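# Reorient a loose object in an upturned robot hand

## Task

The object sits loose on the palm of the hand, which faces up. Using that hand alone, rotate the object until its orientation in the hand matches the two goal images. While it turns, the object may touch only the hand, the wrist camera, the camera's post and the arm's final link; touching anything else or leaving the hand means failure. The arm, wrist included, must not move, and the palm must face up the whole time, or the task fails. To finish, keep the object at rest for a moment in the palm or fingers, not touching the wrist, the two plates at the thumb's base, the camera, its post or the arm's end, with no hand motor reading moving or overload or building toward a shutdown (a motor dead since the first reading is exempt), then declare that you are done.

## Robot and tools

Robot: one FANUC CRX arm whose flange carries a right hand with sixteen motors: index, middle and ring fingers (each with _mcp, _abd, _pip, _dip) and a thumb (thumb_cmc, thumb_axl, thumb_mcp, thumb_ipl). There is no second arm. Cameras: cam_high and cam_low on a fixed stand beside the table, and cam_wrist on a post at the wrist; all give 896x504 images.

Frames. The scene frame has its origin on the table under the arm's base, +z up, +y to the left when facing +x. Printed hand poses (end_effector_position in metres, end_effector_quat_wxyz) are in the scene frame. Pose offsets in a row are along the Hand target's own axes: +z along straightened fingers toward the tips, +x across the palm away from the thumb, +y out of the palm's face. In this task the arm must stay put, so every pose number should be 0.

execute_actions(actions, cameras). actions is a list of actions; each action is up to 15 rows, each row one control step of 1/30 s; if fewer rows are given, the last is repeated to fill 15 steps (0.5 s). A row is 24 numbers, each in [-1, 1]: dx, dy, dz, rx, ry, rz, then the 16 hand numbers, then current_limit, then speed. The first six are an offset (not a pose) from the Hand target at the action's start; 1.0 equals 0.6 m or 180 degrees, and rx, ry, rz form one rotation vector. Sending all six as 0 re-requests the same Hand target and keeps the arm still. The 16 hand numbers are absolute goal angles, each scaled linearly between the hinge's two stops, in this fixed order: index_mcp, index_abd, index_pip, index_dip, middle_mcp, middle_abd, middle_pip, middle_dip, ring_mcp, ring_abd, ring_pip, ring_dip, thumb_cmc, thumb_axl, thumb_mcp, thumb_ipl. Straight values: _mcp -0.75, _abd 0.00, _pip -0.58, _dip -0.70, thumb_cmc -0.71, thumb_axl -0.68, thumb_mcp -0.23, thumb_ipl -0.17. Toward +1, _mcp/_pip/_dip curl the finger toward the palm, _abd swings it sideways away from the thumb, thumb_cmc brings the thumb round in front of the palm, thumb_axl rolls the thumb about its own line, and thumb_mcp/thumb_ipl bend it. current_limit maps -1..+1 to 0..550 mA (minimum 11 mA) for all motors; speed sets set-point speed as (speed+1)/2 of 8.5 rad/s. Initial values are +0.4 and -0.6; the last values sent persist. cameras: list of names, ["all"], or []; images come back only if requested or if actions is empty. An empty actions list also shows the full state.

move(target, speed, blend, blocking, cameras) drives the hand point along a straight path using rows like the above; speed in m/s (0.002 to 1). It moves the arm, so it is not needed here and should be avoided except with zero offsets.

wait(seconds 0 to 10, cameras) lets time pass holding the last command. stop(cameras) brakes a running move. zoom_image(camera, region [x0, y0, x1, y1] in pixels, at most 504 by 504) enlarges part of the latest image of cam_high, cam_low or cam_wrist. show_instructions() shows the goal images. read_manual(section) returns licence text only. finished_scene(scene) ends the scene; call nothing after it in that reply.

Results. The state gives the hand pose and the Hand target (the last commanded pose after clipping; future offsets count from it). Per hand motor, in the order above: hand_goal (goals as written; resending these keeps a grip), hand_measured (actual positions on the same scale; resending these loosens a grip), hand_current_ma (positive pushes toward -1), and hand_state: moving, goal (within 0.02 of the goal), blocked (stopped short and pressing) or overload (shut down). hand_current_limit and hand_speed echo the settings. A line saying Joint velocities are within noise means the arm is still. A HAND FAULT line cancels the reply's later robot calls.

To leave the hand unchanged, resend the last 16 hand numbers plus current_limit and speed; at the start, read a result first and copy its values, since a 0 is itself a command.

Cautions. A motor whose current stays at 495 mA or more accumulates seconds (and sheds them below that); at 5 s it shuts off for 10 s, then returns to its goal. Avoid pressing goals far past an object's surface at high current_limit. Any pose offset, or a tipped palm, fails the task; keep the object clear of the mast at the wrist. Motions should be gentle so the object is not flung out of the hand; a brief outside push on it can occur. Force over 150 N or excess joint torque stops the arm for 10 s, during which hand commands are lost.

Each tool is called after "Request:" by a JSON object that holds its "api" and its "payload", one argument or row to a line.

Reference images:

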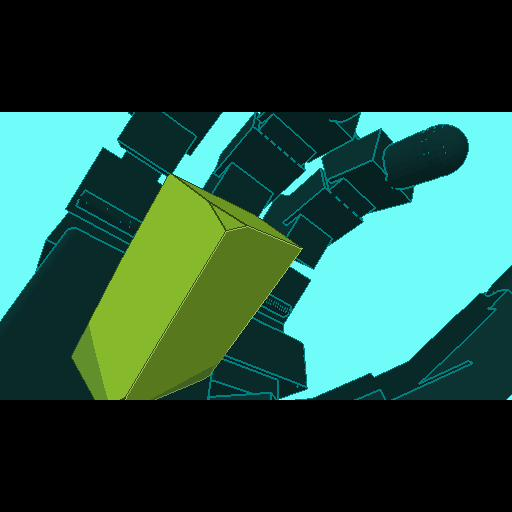

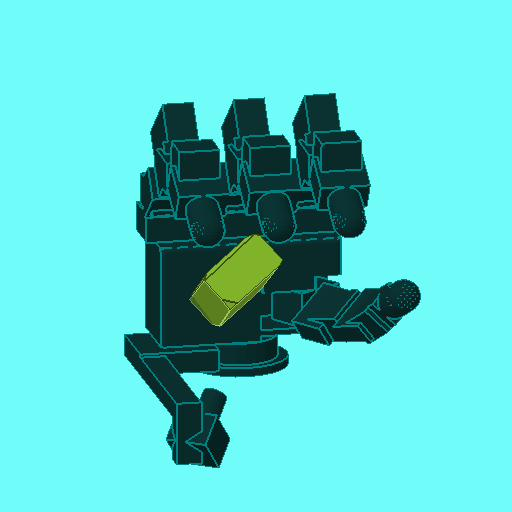

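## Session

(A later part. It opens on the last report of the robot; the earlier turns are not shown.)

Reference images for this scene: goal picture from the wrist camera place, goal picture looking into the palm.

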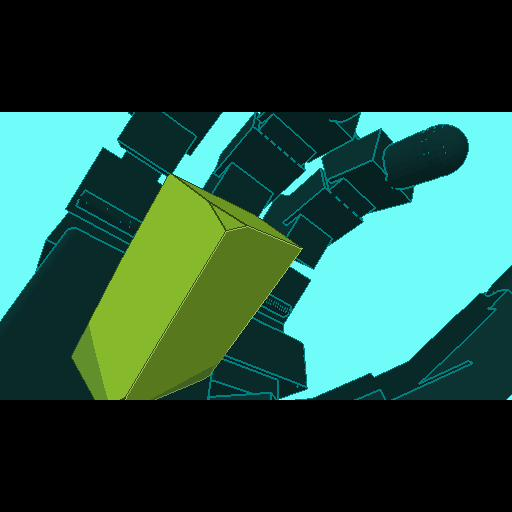

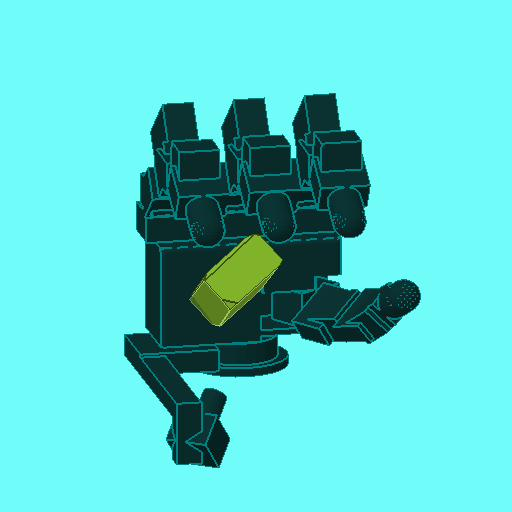

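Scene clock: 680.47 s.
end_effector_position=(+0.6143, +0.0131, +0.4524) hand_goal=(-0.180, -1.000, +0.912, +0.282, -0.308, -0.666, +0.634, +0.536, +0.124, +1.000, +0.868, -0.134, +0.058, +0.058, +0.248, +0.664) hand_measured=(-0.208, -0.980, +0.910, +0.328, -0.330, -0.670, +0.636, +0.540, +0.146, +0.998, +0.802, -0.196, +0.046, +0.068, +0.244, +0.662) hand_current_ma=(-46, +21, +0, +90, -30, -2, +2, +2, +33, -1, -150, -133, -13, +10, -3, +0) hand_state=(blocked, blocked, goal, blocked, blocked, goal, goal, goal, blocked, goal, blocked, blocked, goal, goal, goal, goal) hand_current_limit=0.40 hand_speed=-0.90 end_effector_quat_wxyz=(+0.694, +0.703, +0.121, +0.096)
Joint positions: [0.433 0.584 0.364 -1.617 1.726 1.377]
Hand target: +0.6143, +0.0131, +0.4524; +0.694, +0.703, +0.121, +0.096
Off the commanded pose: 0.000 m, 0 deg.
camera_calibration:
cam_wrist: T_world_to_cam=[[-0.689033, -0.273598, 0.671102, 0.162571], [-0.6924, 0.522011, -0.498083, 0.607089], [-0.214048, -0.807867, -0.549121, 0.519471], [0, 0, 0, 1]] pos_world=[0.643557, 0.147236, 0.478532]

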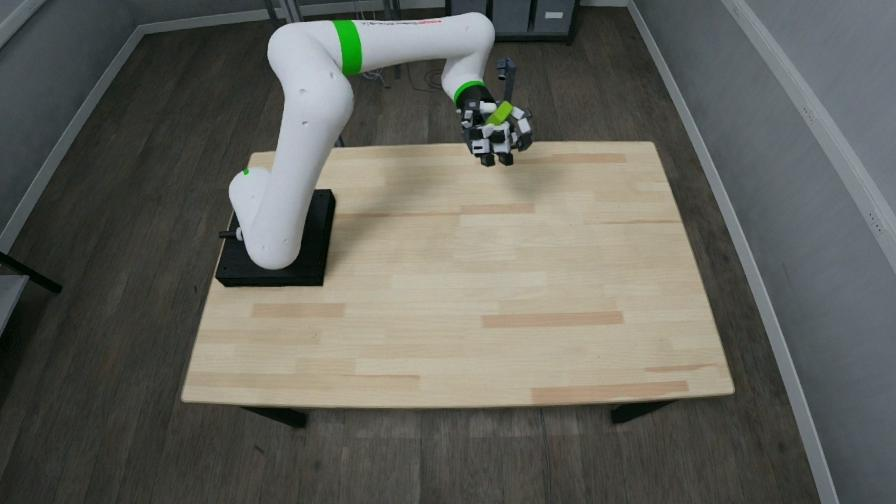

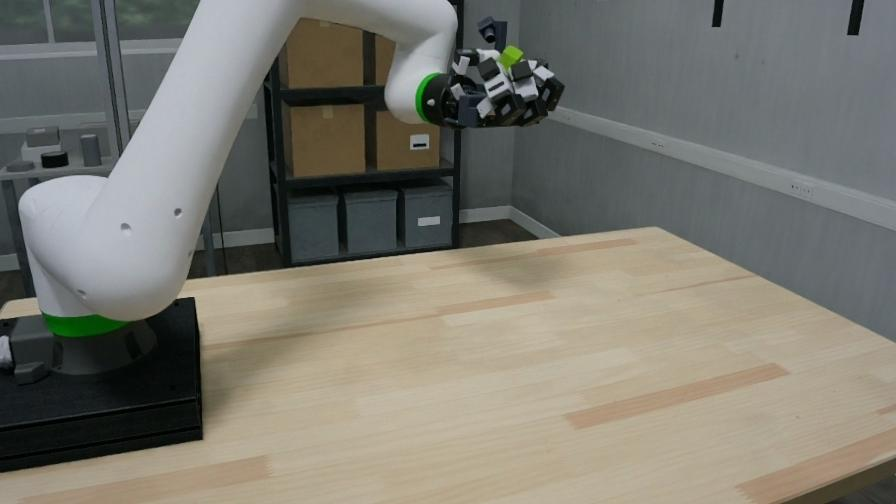

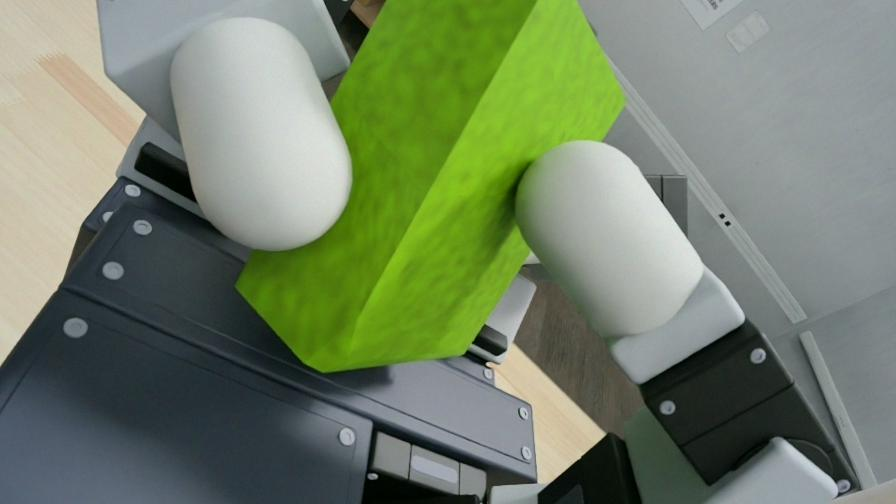

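Request:
{"api": "execute_actions", "payload": {
  "actions": [
    [[0,0,0,0,0,0,-0.1795,-1,0.9124,0.2826,-0.2535,-0.6667,0.6350,0.5362,0.1233,1,0.8686,-0.1333,0.0571,0.0587,0.2483,0.6638,0.4,-0.9]]
  ],
  "cameras": ["all"]
}}

Request:
{"api": "zoom_image", "payload": {
  "camera": "cam_wrist",
  "region": [310, 0, 440, 130]
}}

Request:
{"api": "zoom_image", "payload": {
  "camera": "cam_wrist",
  "region": [510, 0, 640, 130]
}}

Request:
{"api": "zoom_image", "payload": {
  "camera": "cam_wrist",
  "region": [210, 250, 350, 390]
}}

Request:
{"api": "zoom_image", "payload": {
  "camera": "cam_wrist",
  "region": [340, 250, 480, 390]
}}

Request:
{"api": "zoom_image", "payload": {
  "camera": "cam_high",
  "region": [486, 98, 514, 126]
}}

Request:
{"api": "zoom_image", "payload": {
  "camera": "cam_low",
  "region": [496, 42, 526, 72]
}}

Scene clock: 682.37 s.
end_effector_position=(+0.6143, +0.0131, +0.4524) hand_goal=(-0.180, -1.000, +0.912, +0.282, -0.254, -0.666, +0.634, +0.536, +0.124, +1.000, +0.868, -0.134, +0.058, +0.058, +0.248, +0.664) hand_measured=(-0.208, -0.980, +0.906, +0.320, -0.308, -0.670, +0.636, +0.540, +0.150, +0.998, +0.802, -0.196, +0.046, +0.072, +0.242, +0.662) hand_current_ma=(-46, +21, -4, +68, -117, -2, +1, +2, +39, -1, -150, -133, -13, +21, -5, -1) hand_state=(blocked, blocked, goal, blocked, blocked, goal, goal, goal, blocked, goal, blocked, blocked, goal, goal, goal, goal) hand_current_limit=0.40 hand_speed=-0.90 end_effector_quat_wxyz=(+0.694, +0.703, +0.121, +0.096)
Joint positions: [0.433 0.584 0.364 -1.617 1.726 1.377]
Hand target: +0.6143, +0.0131, +0.4524; +0.694, +0.703, +0.121, +0.096
Off the commanded pose: 0.000 m, 0 deg.
camera_calibration:
cam_wrist: T_world_to_cam=[[-0.689033, -0.273598, 0.671102, 0.162571], [-0.6924, 0.522011, -0.498083, 0.607089], [-0.214048, -0.807867, -0.549121, 0.519471], [0, 0, 0, 1]] pos_world=[0.643557, 0.147236, 0.478532]

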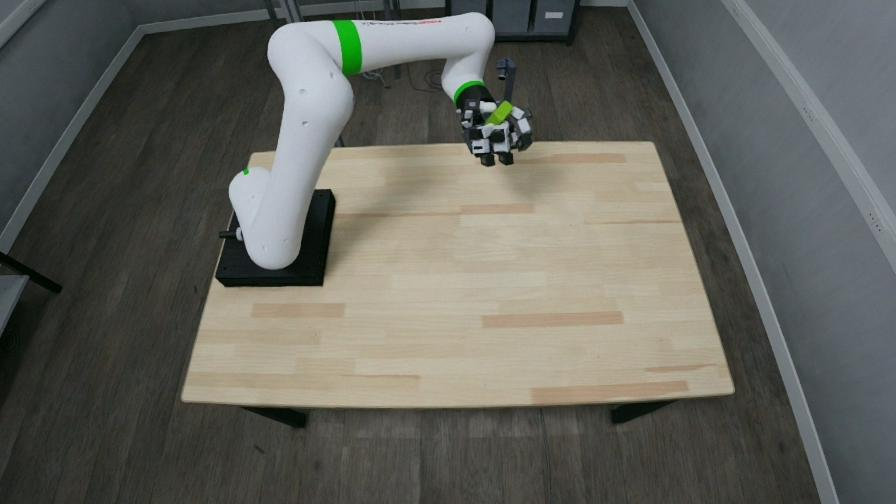

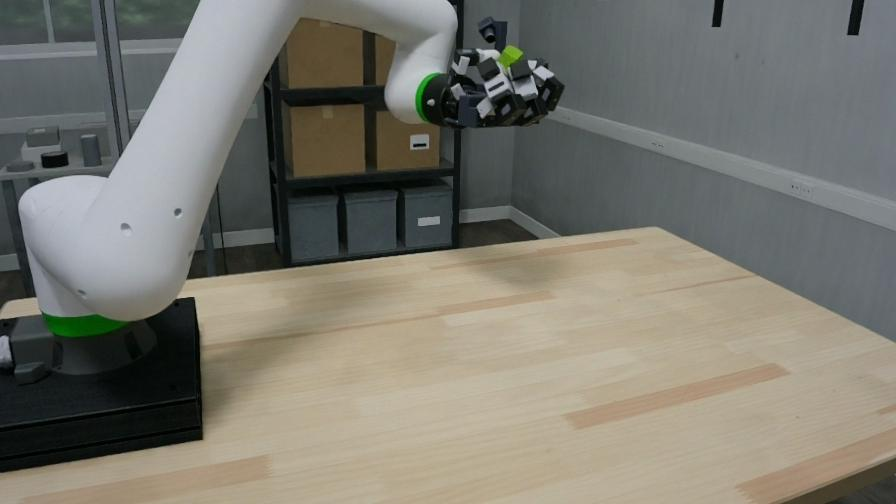

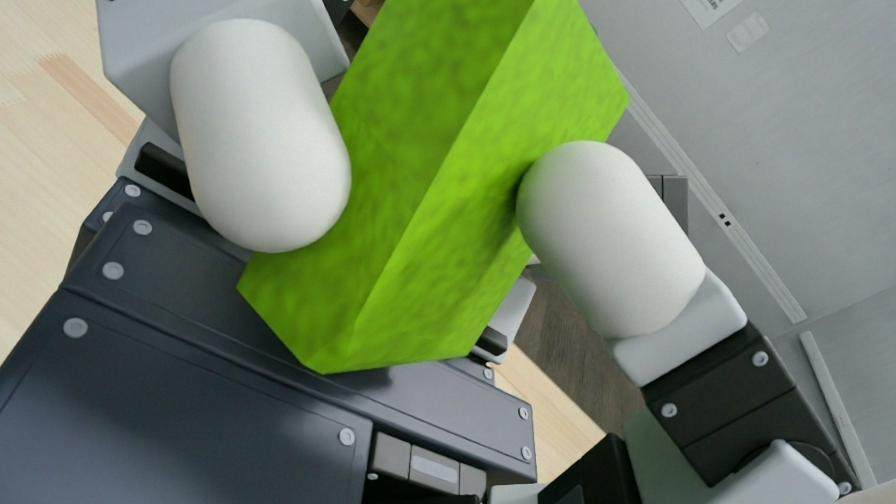

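Scaled by 3.877 from the camera's 896x504 image, which has a finer 1280x720 frame.

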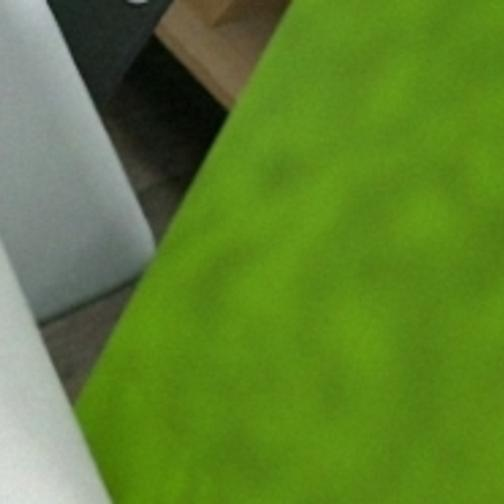

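Scaled by 3.877 from the camera's 896x504 image, which has a finer 1280x720 frame.

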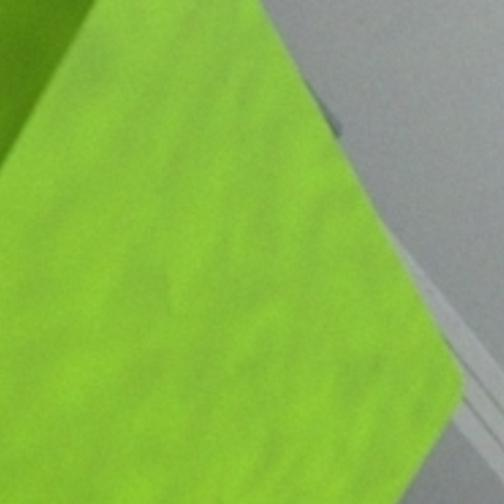

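Scaled by 3.600 from the camera's 896x504 image, which has a finer 1280x720 frame.

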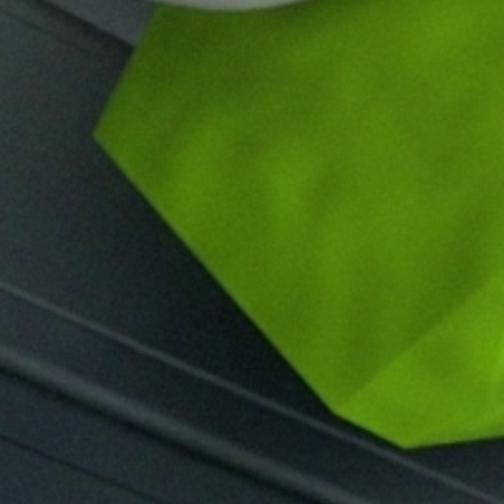

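Scaled by 3.600 from the camera's 896x504 image, which has a finer 1280x720 frame.

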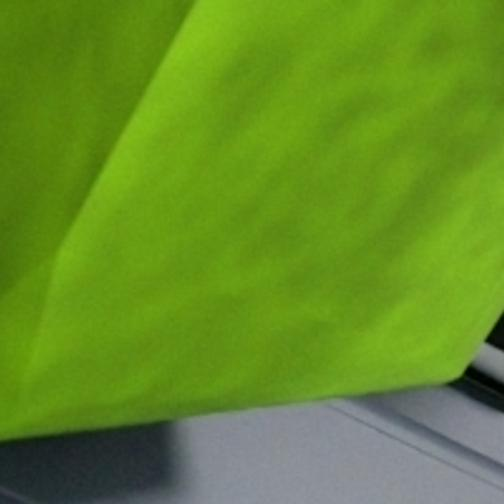

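Scaled by 18.000 from the camera's 896x504 image, which has a finer 1280x720 frame.

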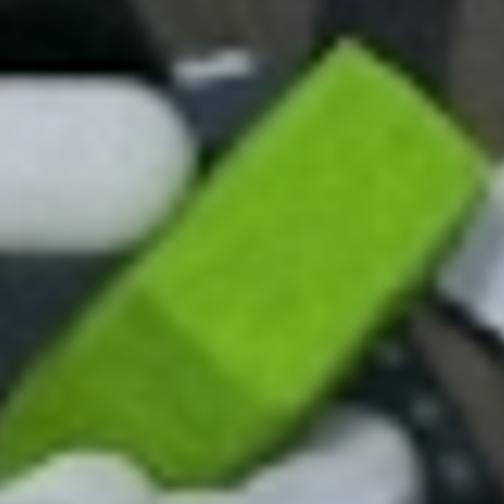

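Scaled by 16.800 from the camera's 896x504 image, which has a finer 1280x720 frame.

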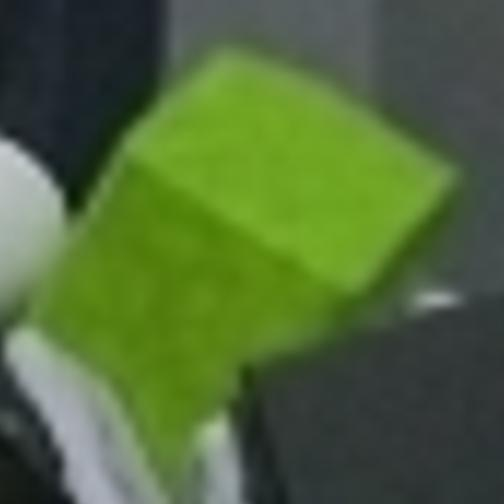

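Request:
{"api": "execute_actions", "payload": {
  "actions": [
    [[0,0,0,0,0,0,-0.1905,-1,0.9445,0.3029,-0.2398,-0.6667,0.6350,0.5362,0.1233,1,0.8686,-0.1333,0.0571,0.0587,0.2483,0.6638,0.4,-0.9]]
  ],
  "cameras": ["all"]
}}

Request:
{"api": "zoom_image", "payload": {
  "camera": "cam_wrist",
  "region": [310, 0, 440, 130]
}}

Request:
{"api": "zoom_image", "payload": {
  "camera": "cam_wrist",
  "region": [510, 0, 640, 130]
}}

Request:
{"api": "zoom_image", "payload": {
  "camera": "cam_wrist",
  "region": [210, 250, 350, 390]
}}

Request:
{"api": "zoom_image", "payload": {
  "camera": "cam_wrist",
  "region": [340, 250, 480, 390]
}}

Request:
{"api": "zoom_image", "payload": {
  "camera": "cam_high",
  "region": [486, 98, 514, 126]
}}

Request:
{"api": "zoom_image", "payload": {
  "camera": "cam_low",
  "region": [496, 42, 526, 72]
}}

Scene clock: 687.40 s.
end_effector_position=(+0.6143, +0.0131, +0.4524) hand_goal=(-0.190, -1.000, +0.944, +0.302, -0.240, -0.666, +0.634, +0.536, +0.124, +1.000, +0.868, -0.134, +0.058, +0.058, +0.248, +0.664) hand_measured=(-0.208, -0.980, +0.908, +0.320, -0.304, -0.672, +0.636, +0.542, +0.150, +0.998, +0.802, -0.196, +0.046, +0.074, +0.242, +0.662) hand_current_ma=(-25, +21, -58, +23, -156, -3, +1, +4, +41, -1, -150, -133, -13, +22, -5, -1) hand_state=(goal, blocked, blocked, goal, blocked, goal, goal, goal, blocked, goal, blocked, blocked, goal, goal, goal, goal) hand_current_limit=0.40 hand_speed=-0.90 end_effector_quat_wxyz=(+0.694, +0.703, +0.121, +0.096)
Joint positions: [0.433 0.584 0.364 -1.617 1.726 1.377]
Hand target: +0.6143, +0.0131, +0.4524; +0.694, +0.703, +0.121, +0.096
Off the commanded pose: 0.000 m, 0 deg.
camera_calibration:
cam_wrist: T_world_to_cam=[[-0.689033, -0.273598, 0.671102, 0.162571], [-0.6924, 0.522011, -0.498083, 0.607089], [-0.214048, -0.807867, -0.549121, 0.519471], [0, 0, 0, 1]] pos_world=[0.643557, 0.147236, 0.478532]

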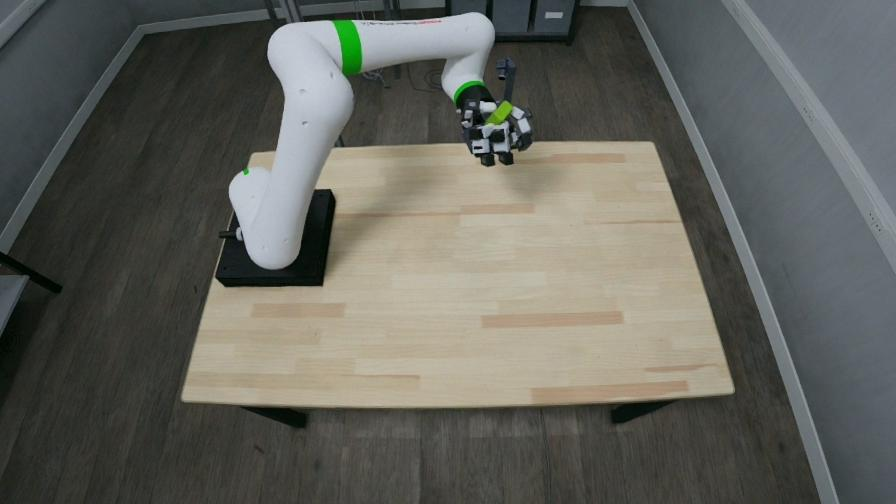

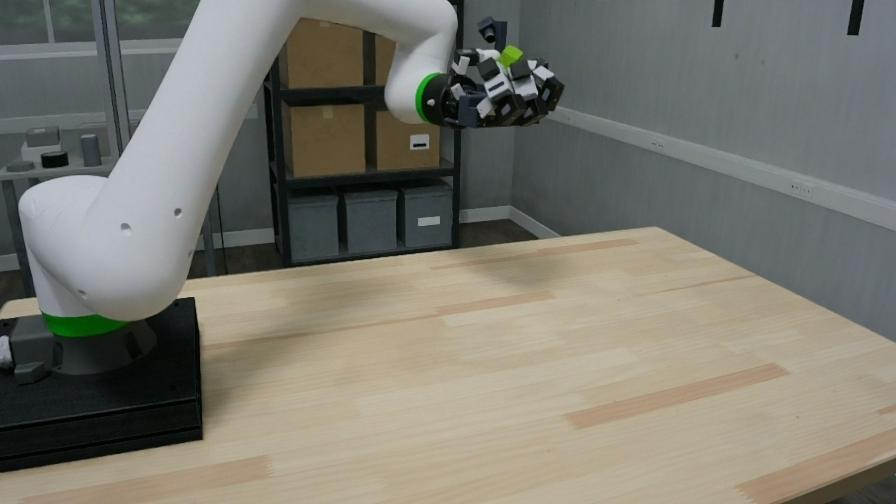

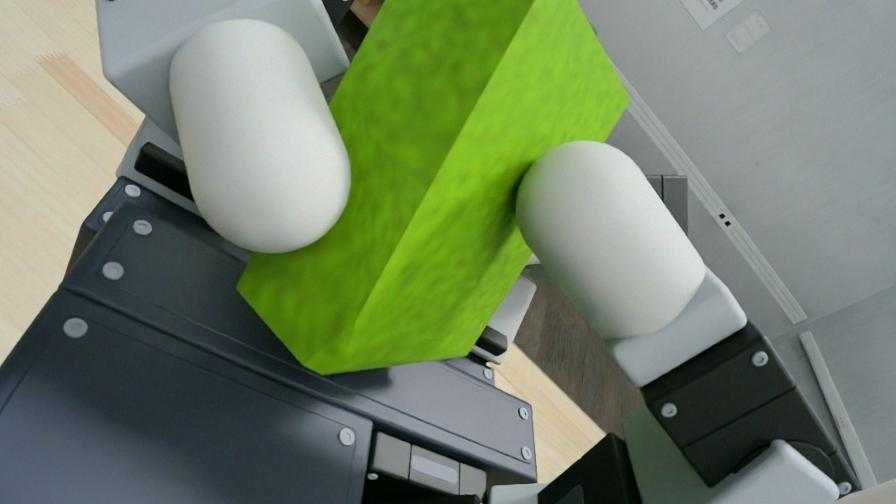

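Scaled by 3.877 from the camera's 896x504 image, which has a finer 1280x720 frame.

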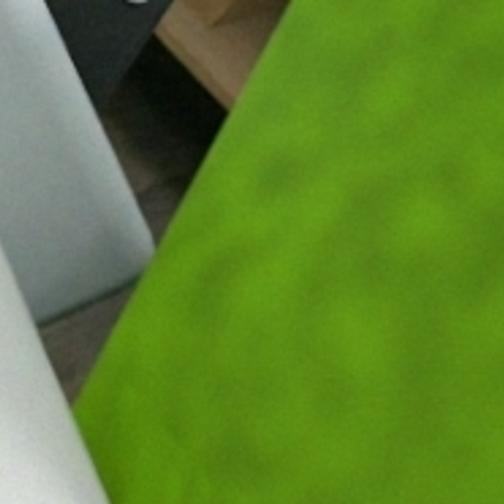

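Scaled by 3.877 from the camera's 896x504 image, which has a finer 1280x720 frame.

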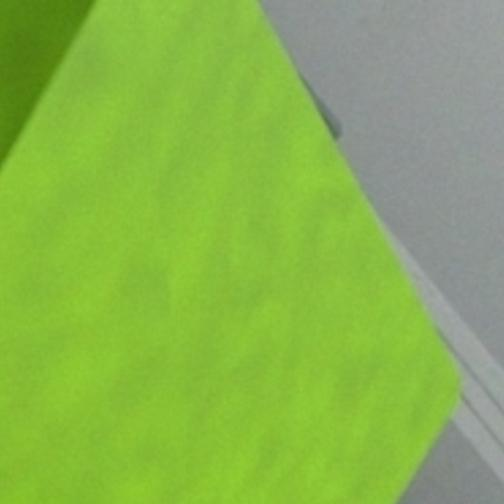

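Scaled by 3.600 from the camera's 896x504 image, which has a finer 1280x720 frame.

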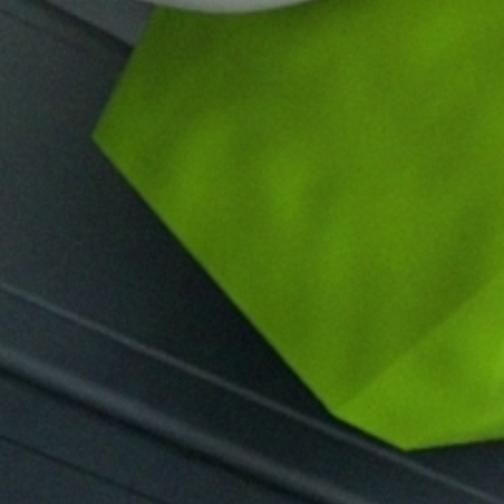

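Scaled by 3.600 from the camera's 896x504 image, which has a finer 1280x720 frame.

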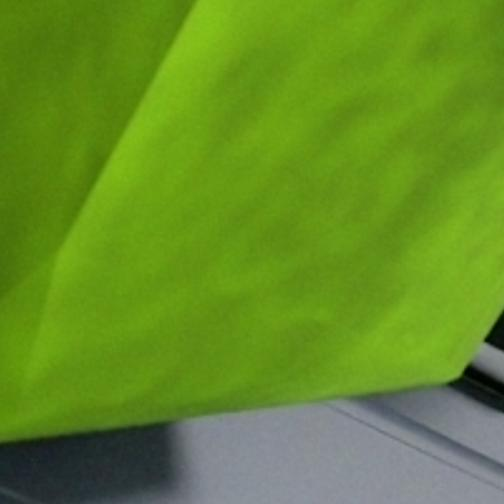

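Scaled by 18.000 from the camera's 896x504 image, which has a finer 1280x720 frame.

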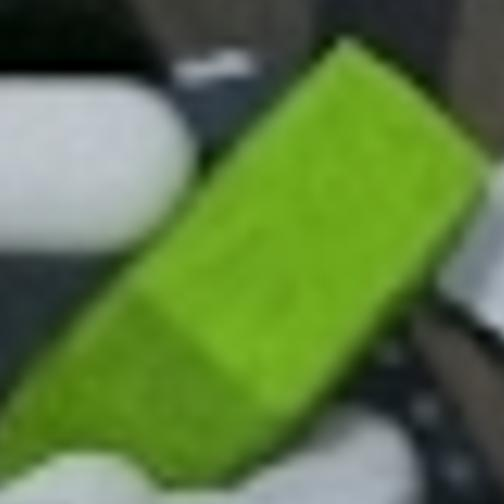

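Scaled by 16.800 from the camera's 896x504 image, which has a finer 1280x720 frame.

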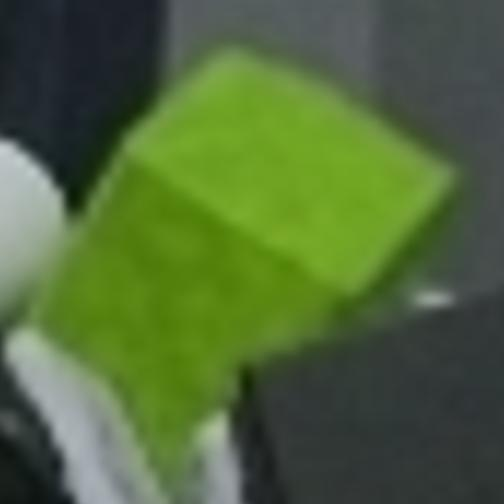

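Request:
{"api": "execute_actions", "payload": {
  "actions": [
    [[0,0,0,0,0,0,-0.1905,-1,0.9582,0.3029,-0.335,-0.6667,0.6350,0.5362,0.1233,1,0.8686,-0.1333,0.0571,0.0587,0.2483,0.6638,0.4,-0.9]]
  ],
  "cameras": ["all"]
}}

Request:
{"api": "zoom_image", "payload": {
  "camera": "cam_wrist",
  "region": [310, 0, 440, 130]
}}

Request:
{"api": "zoom_image", "payload": {
  "camera": "cam_wrist",
  "region": [510, 0, 640, 130]
}}

Request:
{"api": "zoom_image", "payload": {
  "camera": "cam_wrist",
  "region": [210, 250, 350, 390]
}}

Request:
{"api": "zoom_image", "payload": {
  "camera": "cam_wrist",
  "region": [340, 250, 480, 390]
}}

Scene clock: 688.93 s.
end_effector_position=(+0.6143, +0.0131, +0.4524) hand_goal=(-0.190, -1.000, +0.958, +0.302, -0.336, -0.666, +0.634, +0.536, +0.124, +1.000, +0.868, -0.134, +0.058, +0.058, +0.248, +0.664) hand_measured=(-0.218, -0.980, +0.924, +0.320, -0.340, -0.672, +0.638, +0.542, +0.150, +0.998, +0.802, -0.194, +0.046, +0.066, +0.244, +0.664) hand_current_ma=(-44, +21, -53, +23, -2, -3, +2, +4, +41, -1, -150, -130, -12, +9, -3, +0) hand_state=(blocked, blocked, blocked, goal, goal, goal, goal, goal, blocked, goal, blocked, blocked, goal, goal, goal, goal) hand_current_limit=0.40 hand_speed=-0.90 end_effector_quat_wxyz=(+0.694, +0.703, +0.121, +0.096)
Joint positions: [0.433 0.584 0.364 -1.617 1.726 1.377]
Hand target: +0.6143, +0.0131, +0.4524; +0.694, +0.703, +0.121, +0.096
Off the commanded pose: 0.000 m, 0 deg.
camera_calibration:
cam_wrist: T_world_to_cam=[[-0.689033, -0.273598, 0.671102, 0.162571], [-0.6924, 0.522011, -0.498083, 0.607089], [-0.214048, -0.807867, -0.549121, 0.519471], [0, 0, 0, 1]] pos_world=[0.643557, 0.147236, 0.478532]

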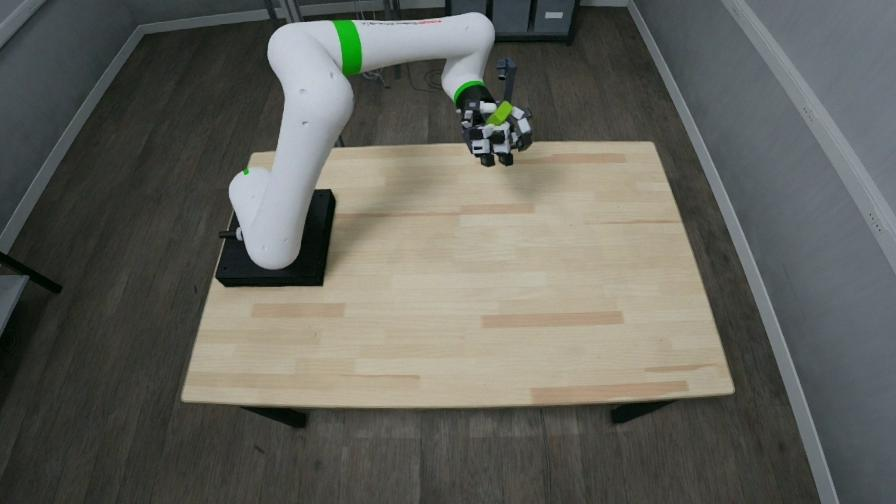

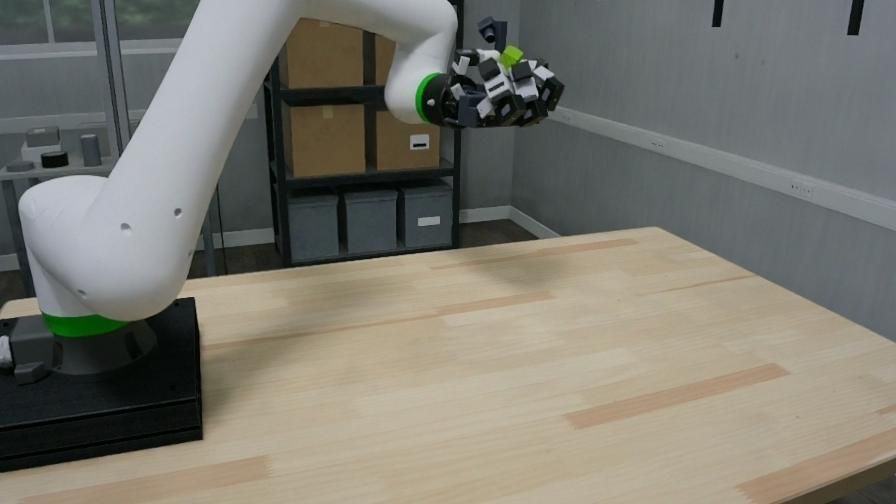

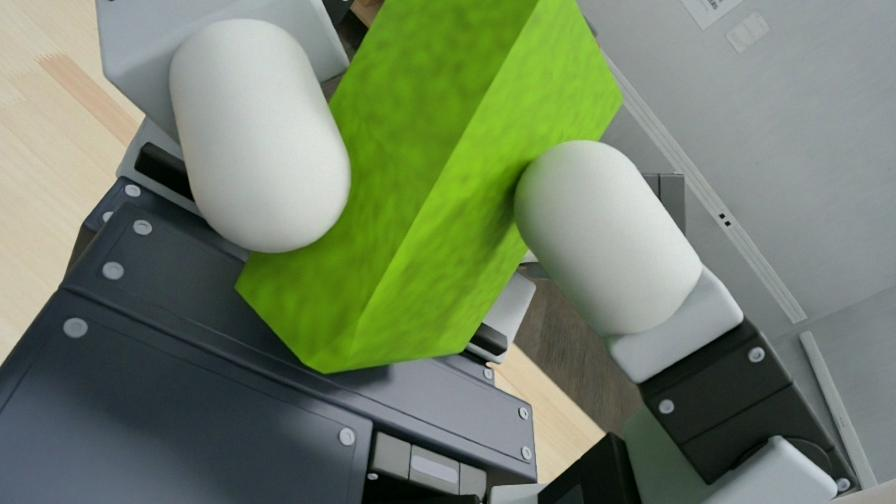

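Scaled by 3.877 from the camera's 896x504 image, which has a finer 1280x720 frame.

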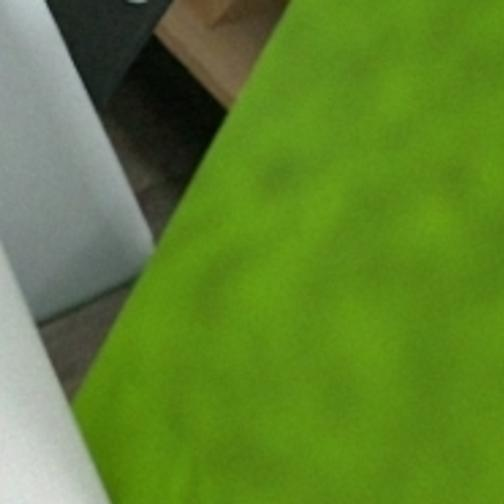

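Scaled by 3.877 from the camera's 896x504 image, which has a finer 1280x720 frame.

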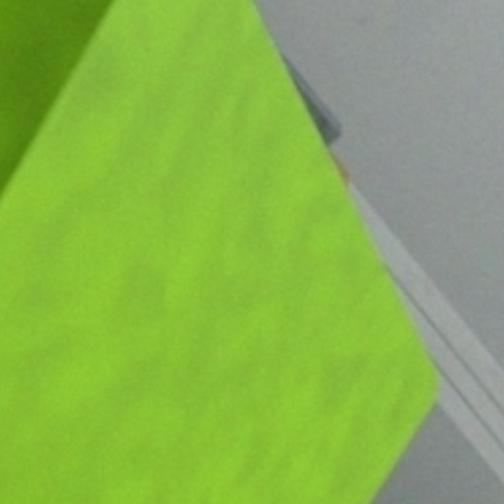

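Scaled by 3.600 from the camera's 896x504 image, which has a finer 1280x720 frame.

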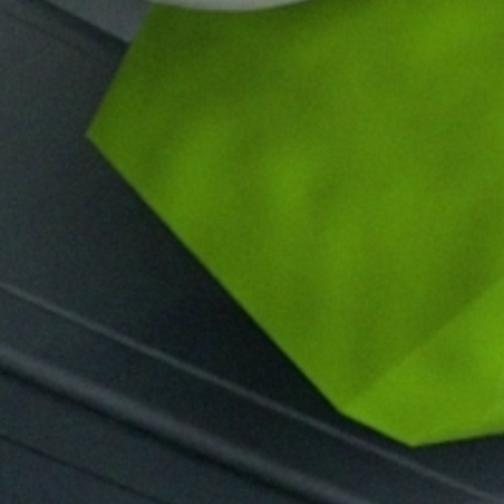

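Scaled by 3.600 from the camera's 896x504 image, which has a finer 1280x720 frame.

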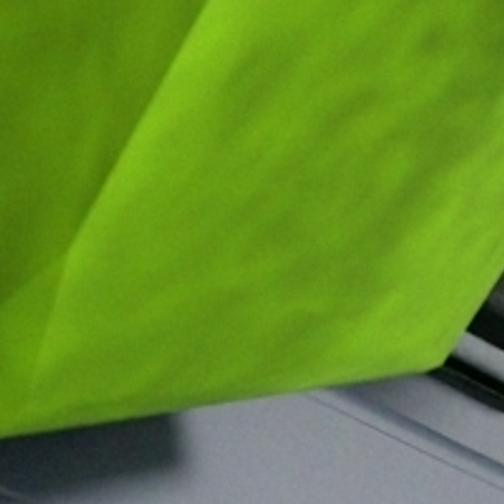

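Request:
{"api": "wait", "payload": {
  "seconds": 0.5
}}

Scene clock: 691.40 s.
end_effector_position=(+0.6143, +0.0131, +0.4524) hand_goal=(-0.190, -1.000, +0.958, +0.302, -0.336, -0.666, +0.634, +0.536, +0.124, +1.000, +0.868, -0.134, +0.058, +0.058, +0.248, +0.664) hand_measured=(-0.218, -0.980, +0.924, +0.320, -0.340, -0.672, +0.638, +0.542, +0.150, +0.998, +0.802, -0.194, +0.046, +0.066, +0.244, +0.664) hand_current_ma=(-44, +21, -53, +23, -2, -3, +2, +4, +41, -1, -150, -130, -12, +9, -3, +0) hand_state=(blocked, blocked, blocked, goal, goal, goal, goal, goal, blocked, goal, blocked, blocked, goal, goal, goal, goal) hand_current_limit=0.40 hand_speed=-0.90 end_effector_quat_wxyz=(+0.694, +0.703, +0.121, +0.096)
Joint positions: [0.433 0.584 0.364 -1.617 1.726 1.377]
Hand target: +0.6143, +0.0131, +0.4524; +0.694, +0.703, +0.121, +0.096
Off the commanded pose: 0.000 m, 0 deg.
wait: 0.50 s; at rest from the start

Request:
{"api": "finished_scene", "payload": {
  "scene": 2
}}

The scene is finished: the task was done.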